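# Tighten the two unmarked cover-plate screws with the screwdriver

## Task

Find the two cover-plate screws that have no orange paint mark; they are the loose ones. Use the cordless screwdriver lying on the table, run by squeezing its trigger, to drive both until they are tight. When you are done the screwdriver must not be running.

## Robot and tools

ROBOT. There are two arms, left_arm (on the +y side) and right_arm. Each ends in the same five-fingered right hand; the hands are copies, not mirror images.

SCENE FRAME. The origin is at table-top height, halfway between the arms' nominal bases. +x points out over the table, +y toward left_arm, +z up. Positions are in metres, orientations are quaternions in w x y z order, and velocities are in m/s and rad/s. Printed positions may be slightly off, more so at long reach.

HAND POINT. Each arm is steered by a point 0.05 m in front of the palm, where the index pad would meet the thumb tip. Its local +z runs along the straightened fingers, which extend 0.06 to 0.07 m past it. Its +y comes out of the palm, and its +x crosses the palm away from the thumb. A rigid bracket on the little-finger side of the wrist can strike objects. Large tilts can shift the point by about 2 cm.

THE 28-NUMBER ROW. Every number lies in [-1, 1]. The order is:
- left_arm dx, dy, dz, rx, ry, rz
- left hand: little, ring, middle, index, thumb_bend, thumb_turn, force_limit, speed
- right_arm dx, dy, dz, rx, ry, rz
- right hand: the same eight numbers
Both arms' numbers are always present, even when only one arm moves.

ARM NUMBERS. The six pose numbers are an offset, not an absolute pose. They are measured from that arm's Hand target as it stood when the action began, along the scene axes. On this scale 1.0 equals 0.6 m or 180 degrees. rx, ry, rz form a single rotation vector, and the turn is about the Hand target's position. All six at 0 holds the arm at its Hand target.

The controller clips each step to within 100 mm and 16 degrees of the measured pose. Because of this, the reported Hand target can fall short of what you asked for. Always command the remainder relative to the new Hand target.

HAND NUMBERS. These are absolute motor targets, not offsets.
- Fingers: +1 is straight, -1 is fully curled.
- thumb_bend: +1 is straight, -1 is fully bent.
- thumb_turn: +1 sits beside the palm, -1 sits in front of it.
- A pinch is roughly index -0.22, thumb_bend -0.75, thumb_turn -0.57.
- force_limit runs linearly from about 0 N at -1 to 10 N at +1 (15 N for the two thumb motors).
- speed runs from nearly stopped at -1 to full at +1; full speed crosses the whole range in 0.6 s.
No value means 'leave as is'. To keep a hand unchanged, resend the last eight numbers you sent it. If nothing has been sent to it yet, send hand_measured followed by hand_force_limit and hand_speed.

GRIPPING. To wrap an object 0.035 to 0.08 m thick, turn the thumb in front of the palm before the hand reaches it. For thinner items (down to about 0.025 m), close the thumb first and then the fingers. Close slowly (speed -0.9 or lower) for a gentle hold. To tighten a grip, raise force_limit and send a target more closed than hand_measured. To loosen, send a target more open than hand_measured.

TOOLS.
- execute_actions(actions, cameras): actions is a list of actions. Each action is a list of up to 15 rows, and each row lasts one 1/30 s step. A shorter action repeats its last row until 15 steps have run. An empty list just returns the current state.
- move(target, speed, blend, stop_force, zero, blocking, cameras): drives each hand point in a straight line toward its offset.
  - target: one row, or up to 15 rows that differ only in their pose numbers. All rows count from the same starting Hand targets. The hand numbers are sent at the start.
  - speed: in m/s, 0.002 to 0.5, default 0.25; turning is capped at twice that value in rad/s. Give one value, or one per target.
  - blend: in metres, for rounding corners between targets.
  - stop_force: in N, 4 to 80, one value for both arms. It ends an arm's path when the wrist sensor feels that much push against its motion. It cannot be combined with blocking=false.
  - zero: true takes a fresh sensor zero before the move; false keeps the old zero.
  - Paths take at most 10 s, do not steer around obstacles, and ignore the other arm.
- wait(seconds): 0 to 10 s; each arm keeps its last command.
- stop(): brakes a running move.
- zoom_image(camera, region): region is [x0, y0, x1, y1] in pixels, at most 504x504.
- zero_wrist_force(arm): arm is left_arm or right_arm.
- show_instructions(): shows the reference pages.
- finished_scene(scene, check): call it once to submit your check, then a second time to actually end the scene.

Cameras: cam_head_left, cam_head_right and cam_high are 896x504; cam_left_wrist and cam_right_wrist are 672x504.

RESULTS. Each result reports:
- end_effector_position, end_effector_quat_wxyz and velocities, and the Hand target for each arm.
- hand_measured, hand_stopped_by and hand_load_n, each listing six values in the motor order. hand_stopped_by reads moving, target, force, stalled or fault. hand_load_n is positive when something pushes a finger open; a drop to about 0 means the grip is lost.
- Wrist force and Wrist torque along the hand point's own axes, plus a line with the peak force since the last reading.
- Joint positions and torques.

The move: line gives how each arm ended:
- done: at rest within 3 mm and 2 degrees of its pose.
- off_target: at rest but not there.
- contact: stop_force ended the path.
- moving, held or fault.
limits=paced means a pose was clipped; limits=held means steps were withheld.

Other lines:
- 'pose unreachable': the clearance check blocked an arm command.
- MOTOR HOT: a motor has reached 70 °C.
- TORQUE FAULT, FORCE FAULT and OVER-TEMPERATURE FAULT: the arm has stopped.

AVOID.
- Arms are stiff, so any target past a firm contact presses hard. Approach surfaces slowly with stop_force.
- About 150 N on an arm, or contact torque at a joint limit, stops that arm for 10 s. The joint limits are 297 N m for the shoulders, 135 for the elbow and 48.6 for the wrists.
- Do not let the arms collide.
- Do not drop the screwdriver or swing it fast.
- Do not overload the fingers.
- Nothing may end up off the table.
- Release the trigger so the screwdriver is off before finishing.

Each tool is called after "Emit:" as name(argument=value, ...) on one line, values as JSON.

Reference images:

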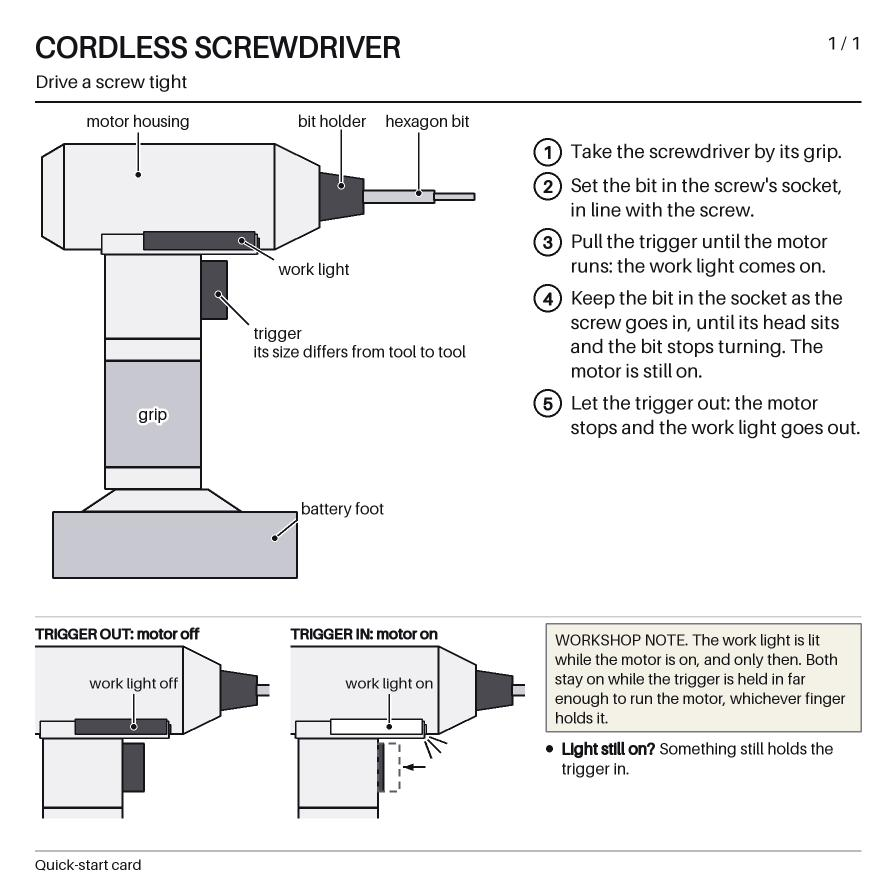

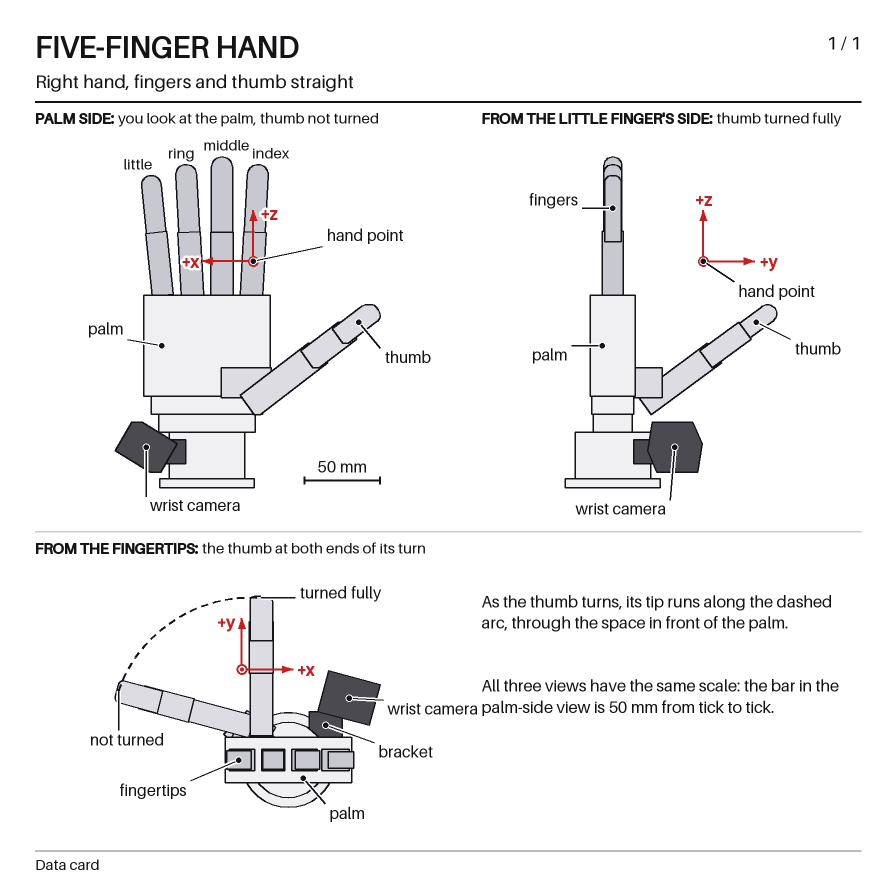

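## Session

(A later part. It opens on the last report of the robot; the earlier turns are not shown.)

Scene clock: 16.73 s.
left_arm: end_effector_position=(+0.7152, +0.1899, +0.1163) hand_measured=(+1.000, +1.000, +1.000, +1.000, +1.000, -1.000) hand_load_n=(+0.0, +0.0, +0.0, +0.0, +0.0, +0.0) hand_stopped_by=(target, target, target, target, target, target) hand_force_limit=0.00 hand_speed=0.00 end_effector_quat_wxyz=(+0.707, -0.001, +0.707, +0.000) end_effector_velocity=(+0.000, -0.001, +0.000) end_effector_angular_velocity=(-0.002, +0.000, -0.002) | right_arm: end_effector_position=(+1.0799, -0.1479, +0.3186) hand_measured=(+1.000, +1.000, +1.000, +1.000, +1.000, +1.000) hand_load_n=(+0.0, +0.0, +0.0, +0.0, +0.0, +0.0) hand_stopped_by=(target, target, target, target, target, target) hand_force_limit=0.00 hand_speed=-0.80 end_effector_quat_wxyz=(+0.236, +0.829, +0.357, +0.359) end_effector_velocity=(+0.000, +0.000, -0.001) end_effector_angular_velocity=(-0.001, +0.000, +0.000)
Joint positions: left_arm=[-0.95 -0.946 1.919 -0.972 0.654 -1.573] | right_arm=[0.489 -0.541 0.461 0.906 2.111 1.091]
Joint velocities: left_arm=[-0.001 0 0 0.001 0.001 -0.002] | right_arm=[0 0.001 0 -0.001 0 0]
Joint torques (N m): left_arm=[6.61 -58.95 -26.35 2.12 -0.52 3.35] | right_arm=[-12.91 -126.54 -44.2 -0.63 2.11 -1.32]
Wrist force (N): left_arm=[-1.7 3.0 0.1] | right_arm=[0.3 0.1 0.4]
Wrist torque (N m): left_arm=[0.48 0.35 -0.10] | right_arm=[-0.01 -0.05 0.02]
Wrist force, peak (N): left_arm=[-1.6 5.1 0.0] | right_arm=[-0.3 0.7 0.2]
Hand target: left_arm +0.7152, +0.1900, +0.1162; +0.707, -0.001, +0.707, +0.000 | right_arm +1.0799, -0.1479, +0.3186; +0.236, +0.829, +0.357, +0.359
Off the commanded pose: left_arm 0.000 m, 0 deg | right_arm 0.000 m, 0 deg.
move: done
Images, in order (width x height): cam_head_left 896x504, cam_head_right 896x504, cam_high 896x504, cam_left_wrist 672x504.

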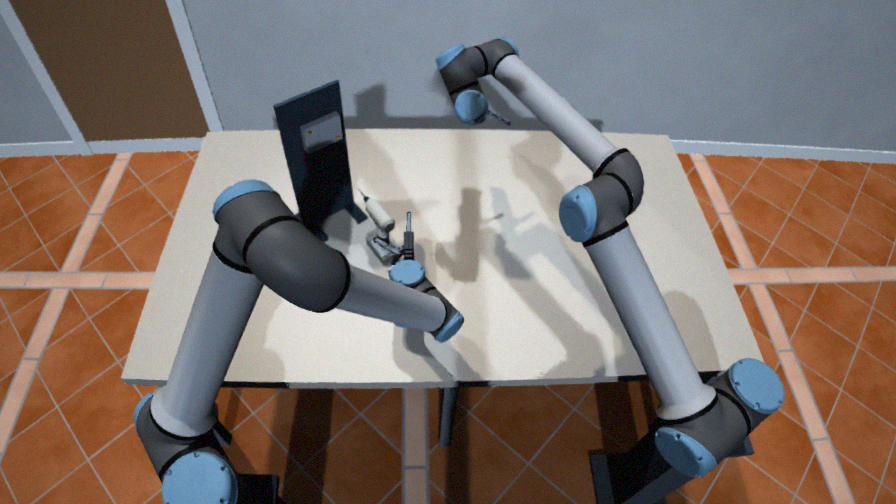

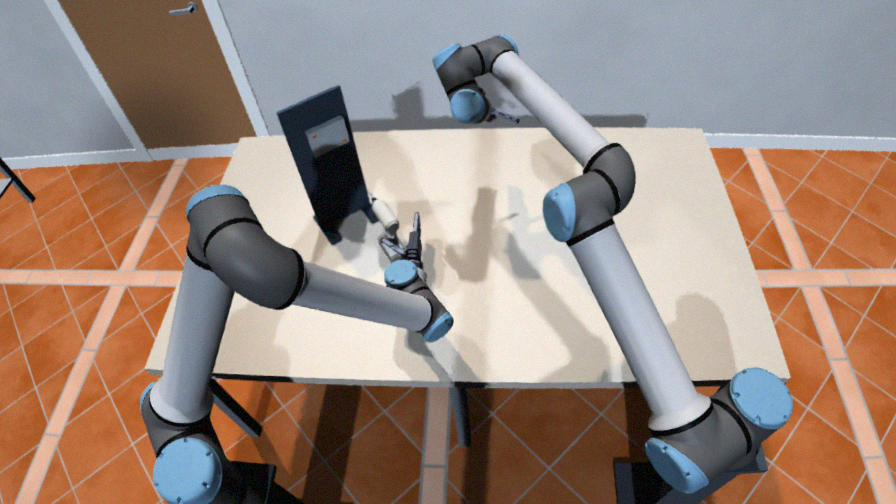

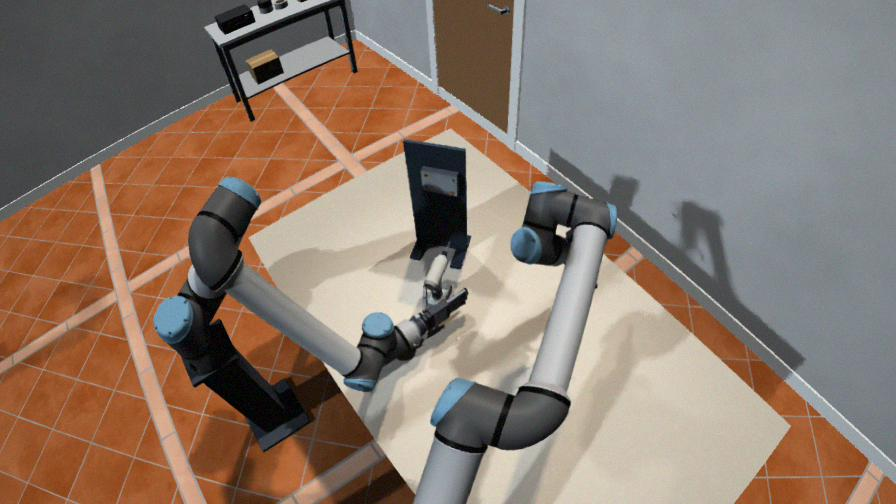

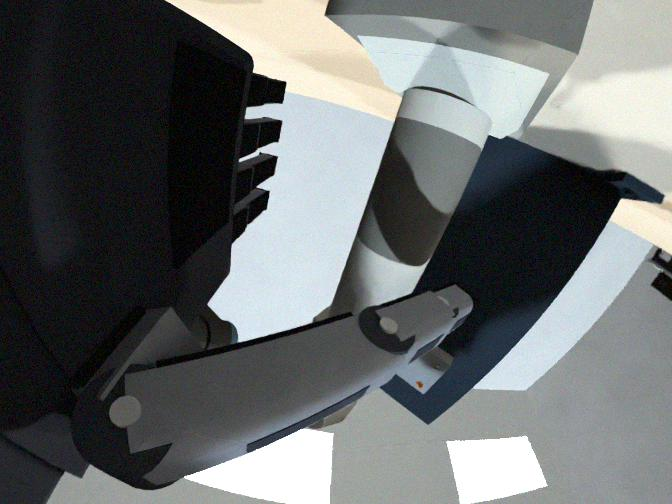

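Emit:
move(target=[0, 0.07, 0, 0,0,0, 1,1,1,1,1,-1,0,0, 0,0,0,0,0,0, 1,1,1,1,1,1,0,-0.8], speed=0.05, stop_force=5, cameras=["cam_head_left","cam_head_right","cam_high","cam_left_wrist"])

Emit:
zoom_image(camera="cam_head_left", region=[340, 170, 480, 280])

Emit:
zoom_image(camera="cam_head_right", region=[340, 170, 480, 280])

Emit:
zoom_image(camera="cam_high", region=[380, 230, 500, 350])

Scene clock: 18.93 s.
left_arm: end_effector_position=(+0.7153, +0.2320, +0.1163) hand_measured=(+1.000, +1.000, +1.000, +1.000, +1.000, -1.000) hand_load_n=(+0.0, +0.0, +0.0, +0.0, +0.0, +0.0) hand_stopped_by=(target, target, target, target, target, target) hand_force_limit=0.00 hand_speed=0.00 end_effector_quat_wxyz=(+0.707, -0.001, +0.707, +0.000) end_effector_velocity=(+0.000, +0.000, +0.001) end_effector_angular_velocity=(-0.001, -0.001, +0.000) | right_arm: end_effector_position=(+1.0799, -0.1479, +0.3186) hand_measured=(+1.000, +1.000, +1.000, +1.000, +1.000, +1.000) hand_load_n=(+0.0, +0.0, +0.0, +0.0, +0.0, +0.0) hand_stopped_by=(target, target, target, target, target, target) hand_force_limit=0.00 hand_speed=-0.80 end_effector_quat_wxyz=(+0.236, +0.829, +0.357, +0.359) end_effector_velocity=(+0.000, +0.000, -0.001) end_effector_angular_velocity=(+0.000, +0.001, +0.000)
Joint positions: left_arm=[-0.91 -0.971 1.972 -1 0.693 -1.573] | right_arm=[0.489 -0.541 0.461 0.906 2.111 1.091]
Joint velocities: left_arm=[0 -0.001 0 0 0 0] | right_arm=[0 0.001 0 0 0 0]
Joint torques (N m): left_arm=[-12.42 -47.65 -35.19 1.52 -2.12 4.33] | right_arm=[-12.82 -126.21 -44.05 -0.41 2.18 -1.3]
Wrist force (N): left_arm=[-1.8 2.6 -0.5] | right_arm=[0.1 0.3 0.3]
Wrist torque (N m): left_arm=[0.43 0.39 -0.14] | right_arm=[0.03 -0.02 0.02]
Wrist force, peak (N): left_arm=[-1.7 3.6 -0.3] | right_arm=[0.1 -0.4 0.5]
Hand target: left_arm +0.7152, +0.2320, +0.1163; +0.707, -0.001, +0.707, +0.000 | right_arm +1.0799, -0.1479, +0.3186; +0.236, +0.829, +0.357, +0.359
Off the commanded pose: left_arm 0.000 m, 0 deg | right_arm 0.000 m, 0 deg.
move: done
Images, in order (width x height): cam_head_left 896x504, cam_head_right 896x504, cam_high 896x504, cam_left_wrist 672x504.

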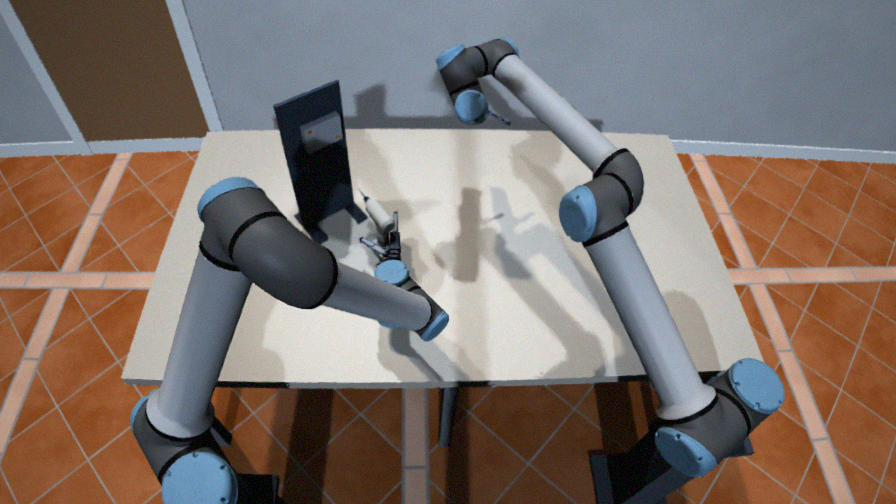

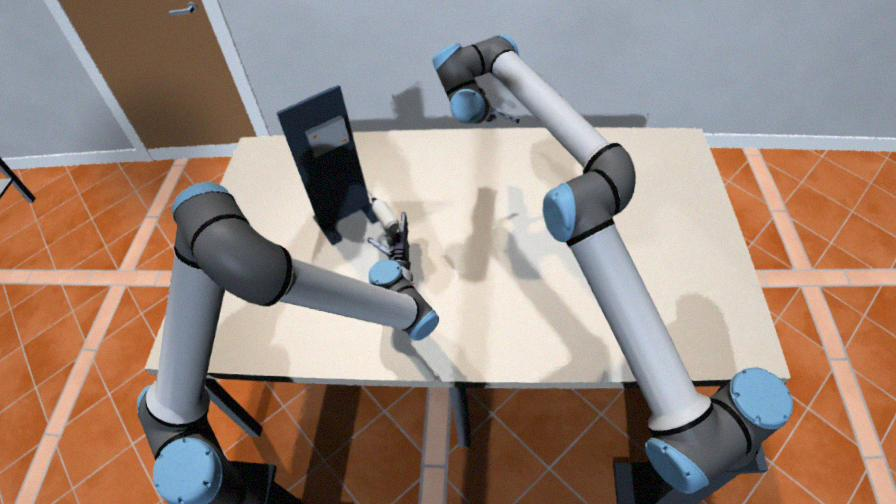

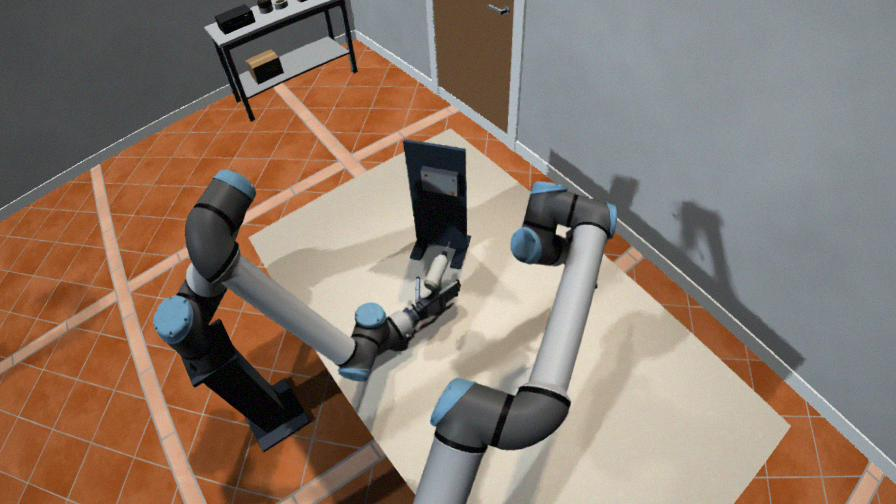

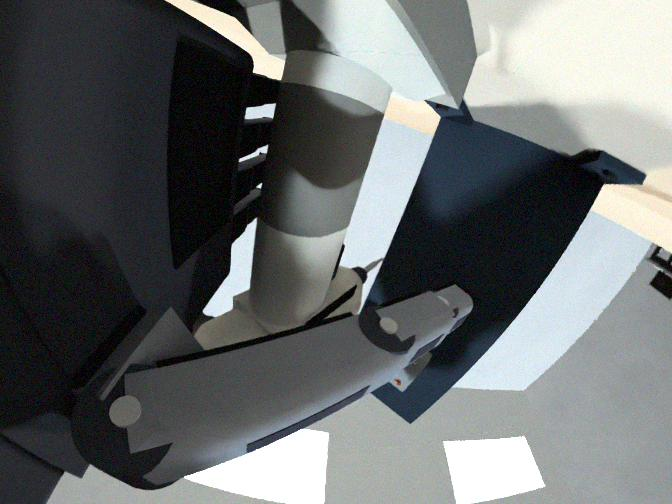

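Scaled by 3.600.

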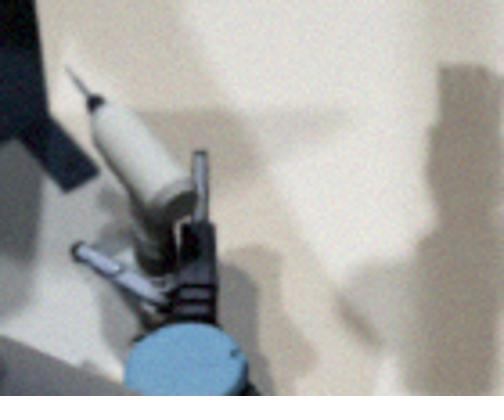

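Scaled by 3.600.

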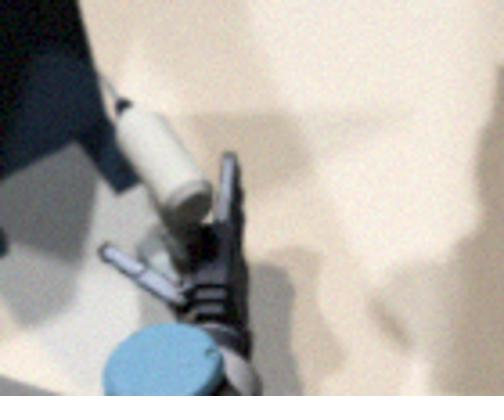

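Scaled by 4.200.

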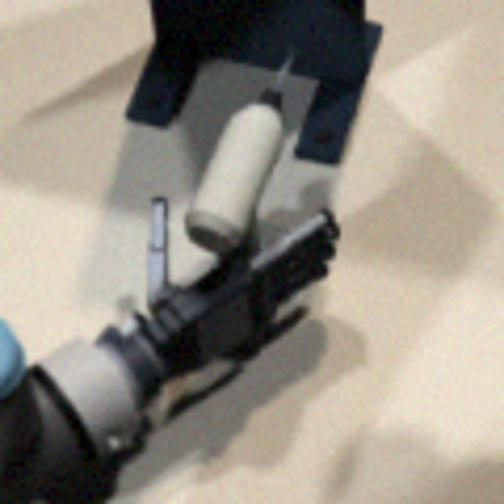

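Emit:
zoom_image(camera="cam_left_wrist", region=[180, 30, 500, 370])

Scaled by 1.482 from the camera's 672x504 image, which has a finer 960x720 frame.

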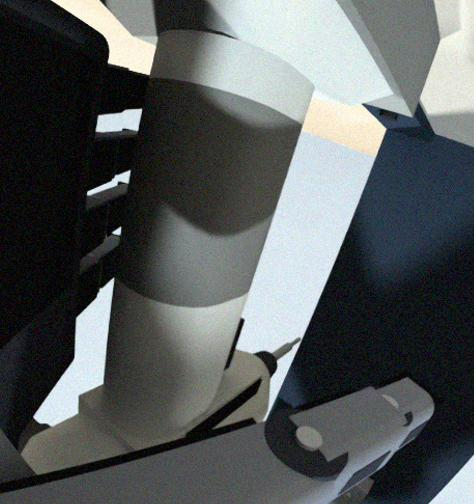

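Emit:
move(target=[-0.0043, -0.022, 0.0062, 0,0,0.0611, 1,1,1,1,1,-1,0,0, 0,0,0,0,0,0, 1,1,1,1,1,1,0,-0.8], speed=0.1, cameras=[])

Emit:
move(target=[0.0553, 0.021, 0, 0,0,0, 1,1,1,1,1,-1,0,0, 0,0,0,0,0,0, 1,1,1,1,1,1,0,-0.8], speed=0.05, stop_force=5, cameras=["cam_head_left","cam_head_right","cam_high","cam_left_wrist"])

Emit:
zoom_image(camera="cam_head_left", region=[340, 170, 480, 280])

Emit:
zoom_image(camera="cam_left_wrist", region=[180, 30, 500, 370])

Emit:
zoom_image(camera="cam_high", region=[380, 230, 500, 350])

Scene clock: 21.97 s.
left_arm: end_effector_position=(+0.7126, +0.2186, +0.1198) hand_measured=(+1.000, +1.000, +1.000, +1.000, +1.000, -1.000) hand_load_n=(+0.0, +0.0, +0.0, +0.0, +0.0, +0.0) hand_stopped_by=(target, target, target, target, target, target) hand_force_limit=0.00 hand_speed=0.00 end_effector_quat_wxyz=(+0.704, -0.069, +0.704, +0.067) end_effector_velocity=(+0.000, +0.001, +0.000) end_effector_angular_velocity=(-0.001, -0.001, +0.001) | right_arm: end_effector_position=(+1.0799, -0.1479, +0.3186) hand_measured=(+1.000, +1.000, +1.000, +1.000, +1.000, +1.000) hand_load_n=(+0.0, +0.0, +0.0, +0.0, +0.0, +0.0) hand_stopped_by=(target, target, target, target, target, target) hand_force_limit=0.00 hand_speed=-0.80 end_effector_quat_wxyz=(+0.236, +0.829, +0.357, +0.359) end_effector_velocity=(+0.000, +0.000, -0.002) end_effector_angular_velocity=(-0.001, +0.001, +0.000)
Joint positions: left_arm=[-0.953 -0.927 1.867 -0.94 0.46 -1.573] | right_arm=[0.489 -0.541 0.461 0.906 2.111 1.091]
Joint velocities: left_arm=[0.001 0 0 -0.001 0 -0.001] | right_arm=[0 0.001 0 0 0 0]
Joint torques (N m): left_arm=[10.08 -88.09 -12.9 -4.45 -0.34 -3.13] | right_arm=[-12.99 -126.92 -44.19 -0.45 2.05 -1.17]
Wrist force (N): left_arm=[-1.7 2.8 -0.2] | right_arm=[0.0 0.2 0.4]
Wrist torque (N m): left_arm=[0.45 0.37 -0.13] | right_arm=[0.00 -0.01 0.01]
Wrist force, peak (N): left_arm=[-1.9 3.5 -0.6] | right_arm=[0.0 -0.6 0.5]
Hand target: left_arm +0.7125, +0.2188, +0.1199; +0.704, -0.069, +0.704, +0.067 | right_arm +1.0799, -0.1479, +0.3186; +0.236, +0.829, +0.357, +0.359
Off the commanded pose: left_arm 0.000 m, 0 deg | right_arm 0.000 m, 0 deg.
move: done
No camera images: "cameras" was empty.

Scene clock: 23.80 s.
left_arm: end_effector_position=(+0.7458, +0.2313, +0.1199) hand_measured=(+1.000, +1.000, +1.000, +1.000, +1.000, -1.000) hand_load_n=(+0.0, +0.0, +0.0, +0.0, +0.0, -0.5) hand_stopped_by=(target, target, target, target, target, target) hand_force_limit=0.00 hand_speed=0.00 end_effector_quat_wxyz=(+0.704, -0.069, +0.704, +0.067) end_effector_velocity=(+0.000, +0.000, +0.000) end_effector_angular_velocity=(+0.001, +0.000, +0.000) | right_arm: end_effector_position=(+1.0799, -0.1479, +0.3186) hand_measured=(+1.000, +1.000, +1.000, +1.000, +1.000, +1.000) hand_load_n=(+0.0, +0.0, +0.0, +0.0, +0.0, +0.0) hand_stopped_by=(target, target, target, target, target, target) hand_force_limit=0.00 hand_speed=-0.80 end_effector_quat_wxyz=(+0.236, +0.829, +0.357, +0.359) end_effector_velocity=(+0.000, +0.000, +0.000) end_effector_angular_velocity=(+0.001, -0.001, +0.000)
Joint positions: left_arm=[-0.905 -0.907 1.826 -0.919 0.507 -1.573] | right_arm=[0.489 -0.541 0.461 0.906 2.111 1.091]
Joint velocities: left_arm=[-0.001 0.001 0 0 -0.001 0] | right_arm=[0 0 0 0 0 0]
Joint torques (N m): left_arm=[-12.1 -85.33 -13.83 -3.55 -2.03 0.77] | right_arm=[-12.12 -126.31 -44.4 -0.32 2.24 -1.28]
Wrist force (N): left_arm=[-1.2 2.8 -0.2] | right_arm=[0.0 0.0 0.6]
Wrist torque (N m): left_arm=[0.46 0.29 -0.07] | right_arm=[-0.02 -0.02 0.00]
Wrist force, peak (N): left_arm=[-1.8 3.4 -0.7] | right_arm=[0.0 0.0 0.6]
Hand target: left_arm +0.7458, +0.2313, +0.1199; +0.704, -0.069, +0.704, +0.067 | right_arm +1.0799, -0.1479, +0.3186; +0.236, +0.829, +0.357, +0.359
Off the commanded pose: left_arm 0.000 m, 0 deg | right_arm 0.000 m, 0 deg.
move: done
Images, in order (width x height): cam_head_left 896x504, cam_head_right 896x504, cam_high 896x504, cam_left_wrist 672x504.

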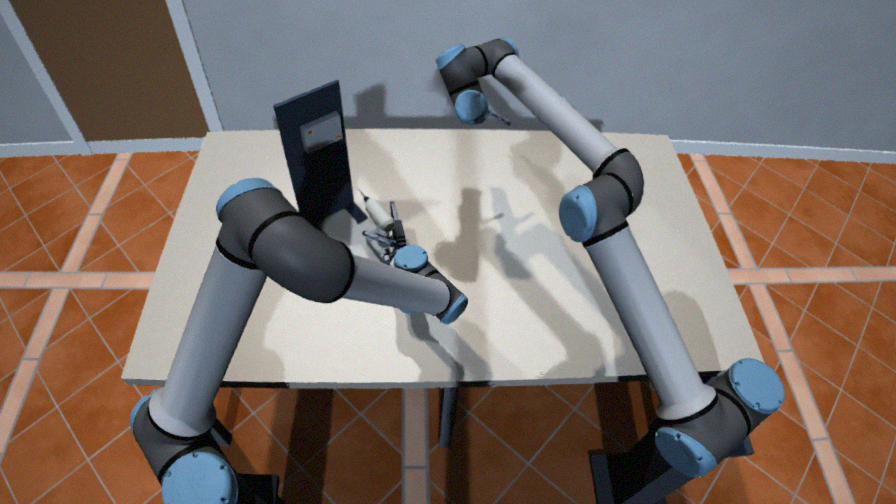

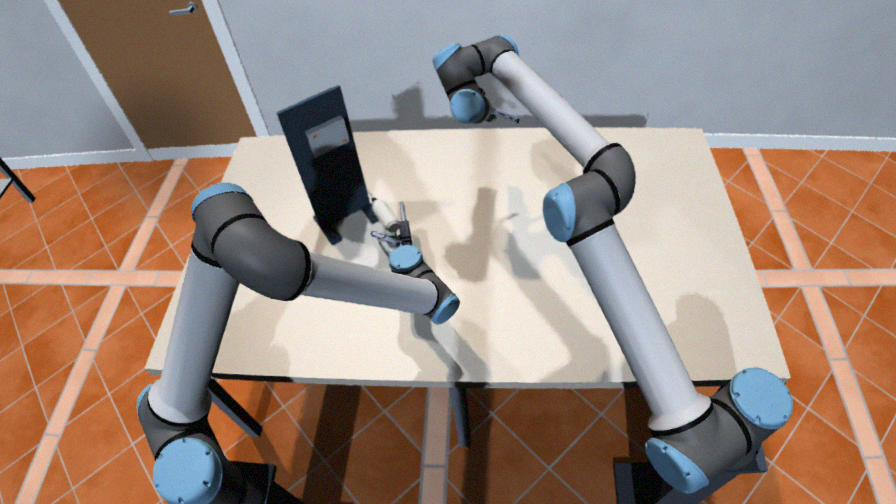

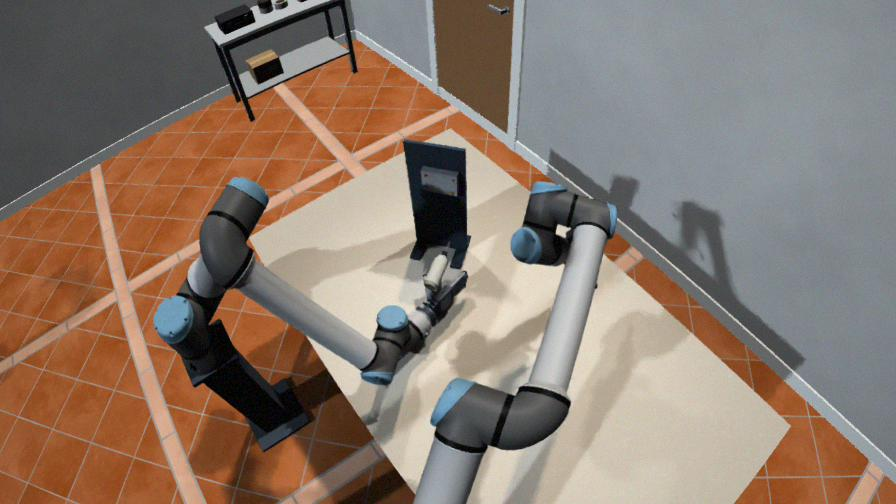

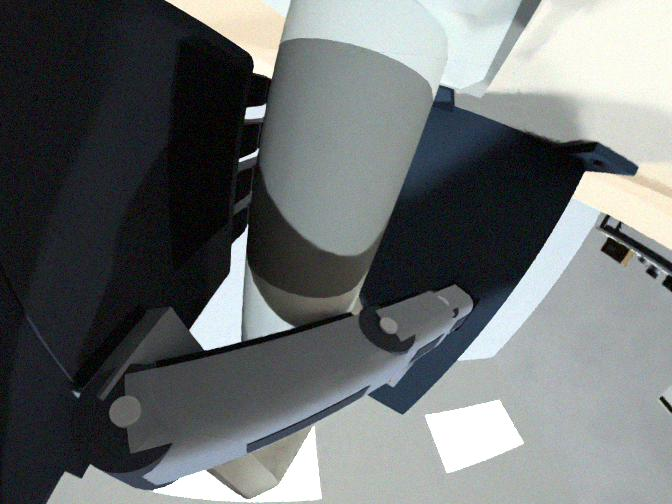

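Scaled by 3.600.

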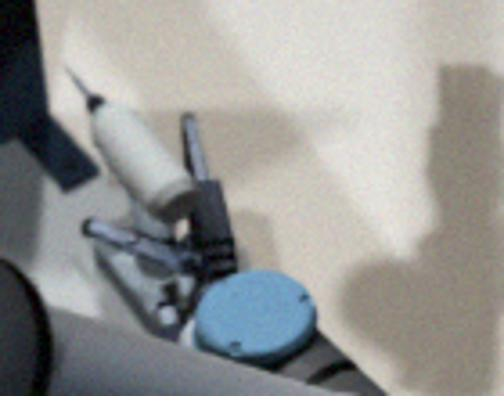

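Scaled by 1.482 from the camera's 672x504 image, which has a finer 960x720 frame.

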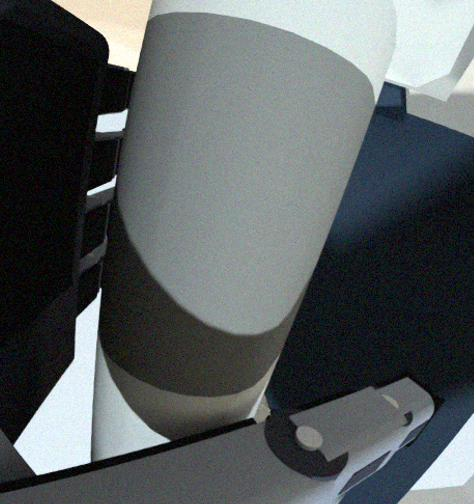

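Scaled by 4.200.

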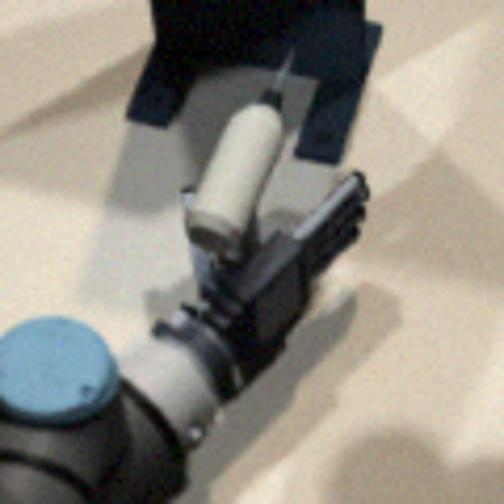

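Emit:
move(target=[0,0,0,0,0,0, -1,-1,-1,1,1,-1,-0.4,-0.75, 0,0,0,0,0,0, 1,1,1,1,1,1,0,-0.8], cameras=[])

Emit:
wait(seconds=1, cameras=["cam_head_left","cam_head_right","cam_high","cam_left_wrist"])

Scene clock: 28.87 s.
left_arm: end_effector_position=(+0.7458, +0.2313, +0.1199) hand_measured=(-0.858, -0.844, -0.844, +1.000, +1.000, -1.000) hand_load_n=(+5.5, +6.5, +6.0, +0.0, +0.0, +0.0) hand_stopped_by=(force, force, force, target, target, target) hand_force_limit=-0.40 hand_speed=-0.75 end_effector_quat_wxyz=(+0.704, -0.069, +0.704, +0.067) end_effector_velocity=(+0.000, +0.000, +0.000) end_effector_angular_velocity=(+0.001, +0.000, +0.000) | right_arm: end_effector_position=(+1.0799, -0.1479, +0.3186) hand_measured=(+1.000, +1.000, +1.000, +1.000, +1.000, +1.000) hand_load_n=(+0.0, +0.0, +0.0, +0.0, +0.0, +0.0) hand_stopped_by=(target, target, target, target, target, target) hand_force_limit=0.00 hand_speed=-0.80 end_effector_quat_wxyz=(+0.236, +0.829, +0.357, +0.359) end_effector_velocity=(+0.000, +0.000, -0.001) end_effector_angular_velocity=(+0.000, +0.001, +0.000)
Joint positions: left_arm=[-0.905 -0.907 1.826 -0.919 0.507 -1.573] | right_arm=[0.489 -0.541 0.461 0.906 2.111 1.091]
Joint velocities: left_arm=[0 0 0 0.001 0 0] | right_arm=[0 0.001 0 0.001 0 0]
Joint torques (N m): left_arm=[-9.09 -88.78 -27.5 0.11 -0.66 -3.05] | right_arm=[-12.74 -125.78 -43.82 -0.36 2.02 -1.15]
Wrist force (N): left_arm=[-0.9 3.3 0.2] | right_arm=[0.1 0.0 0.3]
Wrist torque (N m): left_arm=[0.44 -0.01 -0.06] | right_arm=[-0.01 -0.03 0.01]
Wrist force, peak (N): left_arm=[-1.6 3.9 -0.3] | right_arm=[0.4 0.2 0.5]
Hand target: left_arm +0.7458, +0.2313, +0.1199; +0.704, -0.069, +0.704, +0.067 | right_arm +1.0799, -0.1479, +0.3186; +0.236, +0.829, +0.357, +0.359
Off the commanded pose: left_arm 0.000 m, 0 deg | right_arm 0.000 m, 0 deg.
move: done
No camera images: "cameras" was empty.

Scene clock: 29.87 s.
left_arm: end_effector_position=(+0.7458, +0.2313, +0.1199) hand_measured=(-0.858, -0.844, -0.844, +1.000, +1.000, -1.000) hand_load_n=(+5.5, +6.5, +6.0, +0.0, +0.5, +0.0) hand_stopped_by=(force, force, force, target, target, target) hand_force_limit=-0.40 hand_speed=-0.75 end_effector_quat_wxyz=(+0.704, -0.069, +0.704, +0.067) end_effector_velocity=(+0.000, -0.001, +0.000) end_effector_angular_velocity=(+0.001, +0.000, -0.001) | right_arm: end_effector_position=(+1.0799, -0.1479, +0.3186) hand_measured=(+1.000, +1.000, +1.000, +1.000, +1.000, +1.000) hand_load_n=(+0.0, +0.0, +0.0, +0.0, +0.0, +0.0) hand_stopped_by=(target, target, target, target, target, target) hand_force_limit=0.00 hand_speed=-0.80 end_effector_quat_wxyz=(+0.236, +0.829, +0.357, +0.359) end_effector_velocity=(+0.000, +0.000, +0.001) end_effector_angular_velocity=(+0.001, -0.001, +0.000)
Joint positions: left_arm=[-0.905 -0.907 1.826 -0.919 0.507 -1.573] | right_arm=[0.489 -0.541 0.461 0.906 2.111 1.091]
Joint velocities: left_arm=[-0.001 0 0 0 0 0.001] | right_arm=[0 -0.001 0 0 0 0]
Joint torques (N m): left_arm=[-10.99 -87.14 -29.01 1.11 -0.11 -2.77] | right_arm=[-12.9 -125.71 -43.9 -0.29 2.15 -1.3]
Wrist force (N): left_arm=[-0.9 3.3 0.4] | right_arm=[0.3 0.2 0.3]
Wrist torque (N m): left_arm=[0.42 -0.03 -0.05] | right_arm=[0.01 -0.05 0.03]
Wrist force, peak (N): left_arm=[-0.9 3.4 0.4] | right_arm=[0.0 -0.2 0.7]
Hand target: left_arm +0.7458, +0.2313, +0.1199; +0.704, -0.069, +0.704, +0.067 | right_arm +1.0799, -0.1479, +0.3186; +0.236, +0.829, +0.357, +0.359
Off the commanded pose: left_arm 0.000 m, 0 deg | right_arm 0.000 m, 0 deg.
wait: 1.00 s; at rest by 0.17 s
Images, in order (width x height): cam_head_left 896x504, cam_head_right 896x504, cam_high 896x504, cam_left_wrist 672x504.

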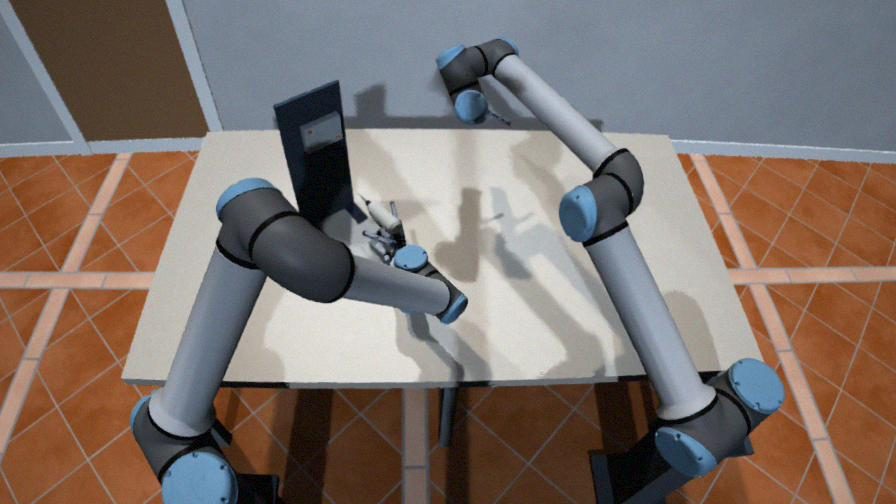

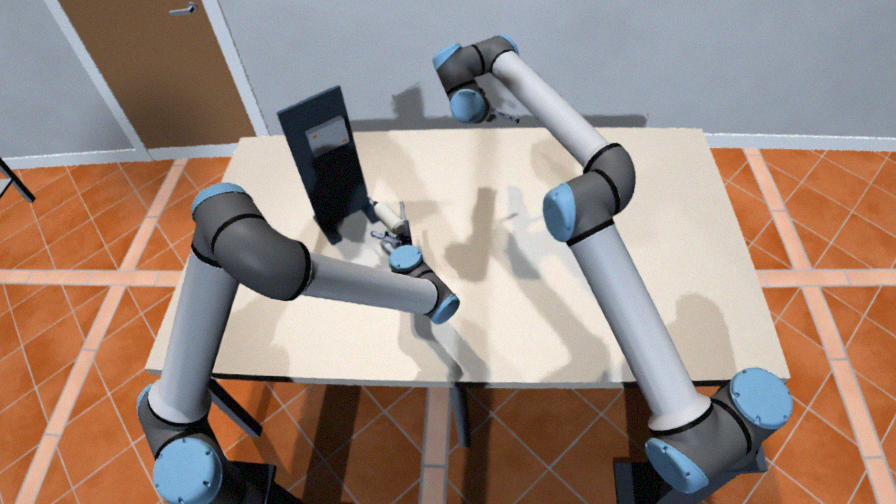

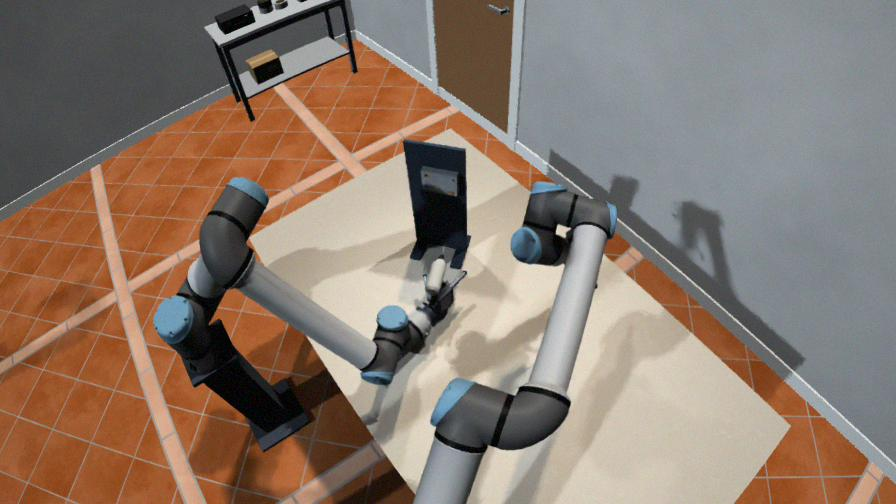

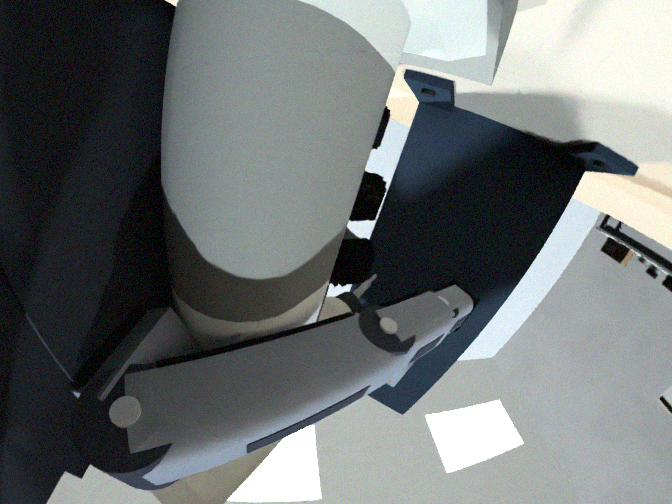

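Emit:
zoom_image(camera="cam_left_wrist", region=[120, 0, 500, 400])

Emit:
zoom_image(camera="cam_high", region=[390, 240, 490, 330])

Emit:
zoom_image(camera="cam_head_left", region=[340, 180, 440, 280])

Scaled by 1.260 from the camera's 672x504 image, which has a finer 960x720 frame.

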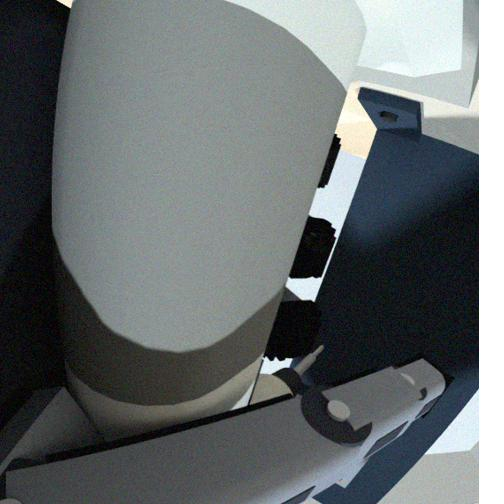

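Scaled by 5.040.

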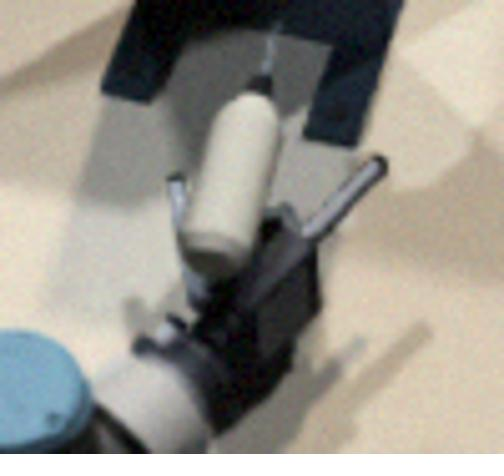

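Scaled by 5.040.

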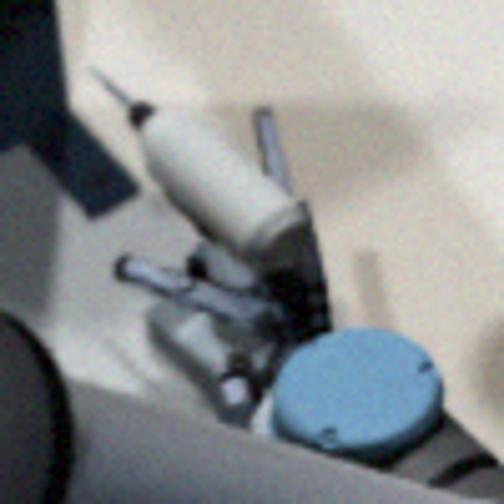

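Emit:
move(target=[0,0,0,0,0,0, -1,-1,-1,1,-1,-1,-0.3,-0.75, 0,0,0,0,0,0, 1,1,1,1,1,1,0,-0.8], cameras=["cam_head_left","cam_head_right","cam_high","cam_left_wrist"])

Emit:
zoom_image(camera="cam_left_wrist", region=[120, 0, 500, 400])

Emit:
zoom_image(camera="cam_high", region=[390, 240, 490, 330])

Emit:
zoom_image(camera="cam_head_left", region=[340, 180, 440, 280])

Scene clock: 32.50 s.
left_arm: end_effector_position=(+0.7458, +0.2313, +0.1199) hand_measured=(-0.858, -0.844, -0.844, +1.000, +0.474, -1.000) hand_load_n=(+5.0, +6.0, +6.0, +0.0, +5.5, +2.0) hand_stopped_by=(force, force, force, target, force, target) hand_force_limit=-0.30 hand_speed=-0.75 end_effector_quat_wxyz=(+0.704, -0.069, +0.704, +0.067) end_effector_velocity=(+0.000, +0.000, +0.000) end_effector_angular_velocity=(+0.000, +0.000, +0.000) | right_arm: end_effector_position=(+1.0799, -0.1479, +0.3186) hand_measured=(+1.000, +1.000, +1.000, +1.000, +1.000, +1.000) hand_load_n=(+0.0, +0.0, +0.0, +0.0, +0.0, +0.0) hand_stopped_by=(target, target, target, target, target, target) hand_force_limit=0.00 hand_speed=-0.80 end_effector_quat_wxyz=(+0.236, +0.829, +0.357, +0.359) end_effector_velocity=(+0.000, +0.000, +0.000) end_effector_angular_velocity=(+0.000, +0.000, +0.000)
Joint positions: left_arm=[-0.905 -0.907 1.826 -0.919 0.507 -1.573] | right_arm=[0.489 -0.541 0.461 0.906 2.111 1.091]
Joint velocities: left_arm=[0 0 0 0 0 0] | right_arm=[0 0 0 0 0 0]
Joint torques (N m): left_arm=[-7.99 -88.58 -37.07 1.66 0.19 -2.27] | right_arm=[-12.05 -126.25 -43.78 -0.32 2.11 -1.13]
Wrist force (N): left_arm=[-1.5 1.6 1.0] | right_arm=[-0.1 0.2 0.4]
Wrist torque (N m): left_arm=[0.41 -0.14 -0.28] | right_arm=[0.01 0.01 0.00]
Wrist force, peak (N): left_arm=[-0.9 3.5 0.5] | right_arm=[0.1 -0.2 0.6]
Hand target: left_arm +0.7458, +0.2313, +0.1199; +0.704, -0.069, +0.704, +0.067 | right_arm +1.0799, -0.1479, +0.3186; +0.236, +0.829, +0.357, +0.359
Off the commanded pose: left_arm 0.000 m, 0 deg | right_arm 0.000 m, 0 deg.
move: done
Images, in order (width x height): cam_head_left 896x504, cam_head_right 896x504, cam_high 896x504, cam_left_wrist 672x504.

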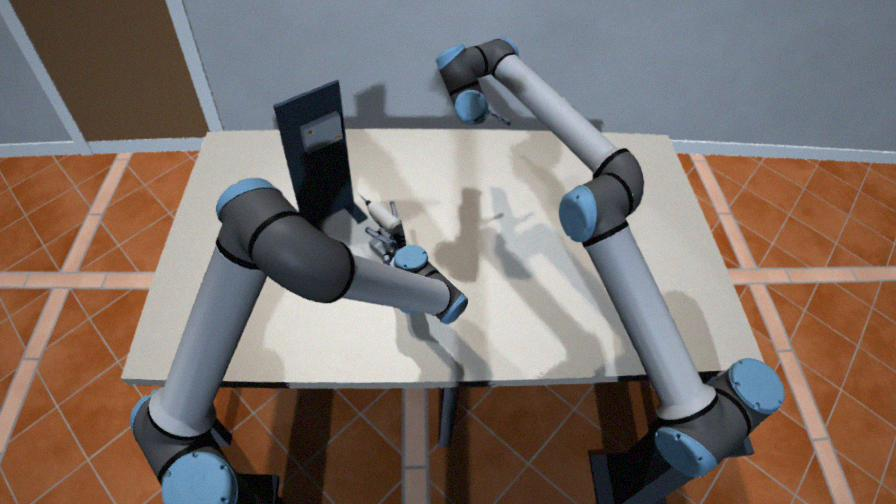

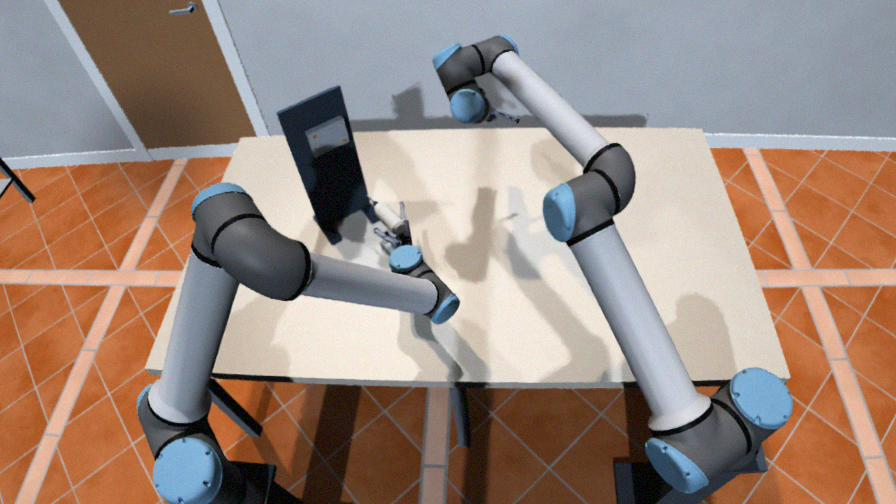

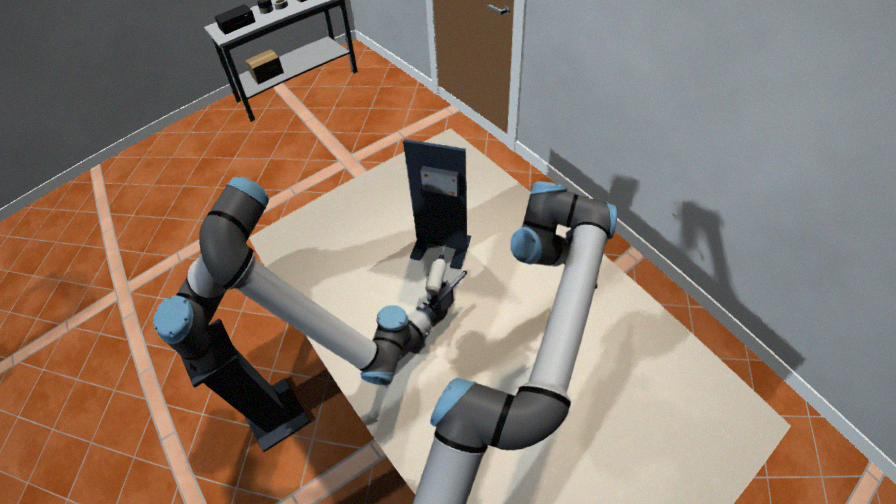

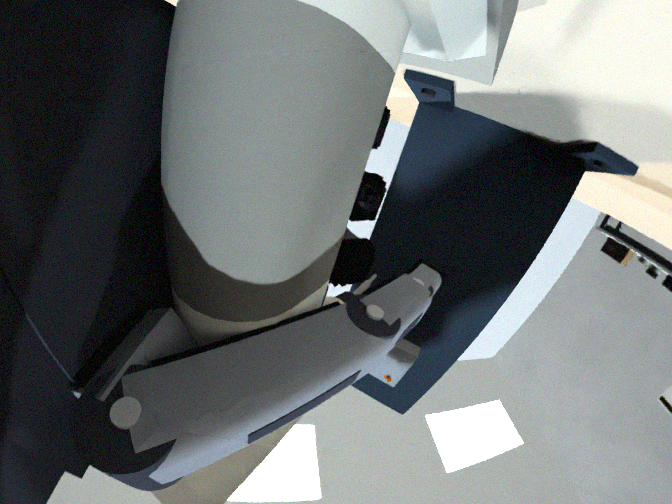

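Scaled by 1.260 from the camera's 672x504 image, which has a finer 960x720 frame.

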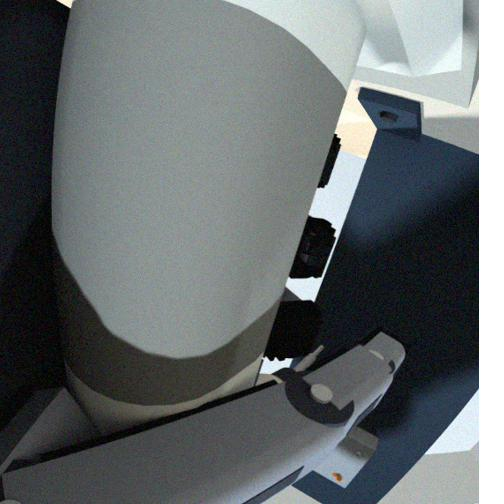

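Scaled by 5.040.

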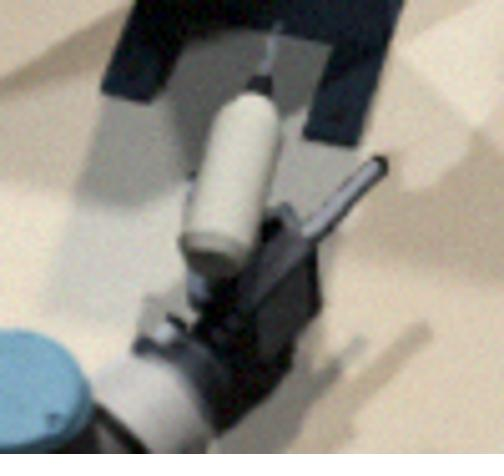

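Scaled by 5.040.

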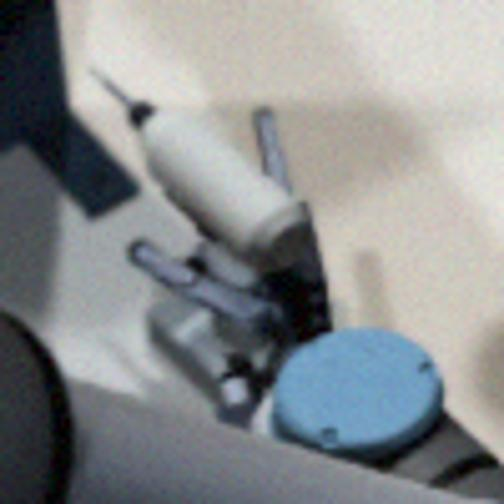

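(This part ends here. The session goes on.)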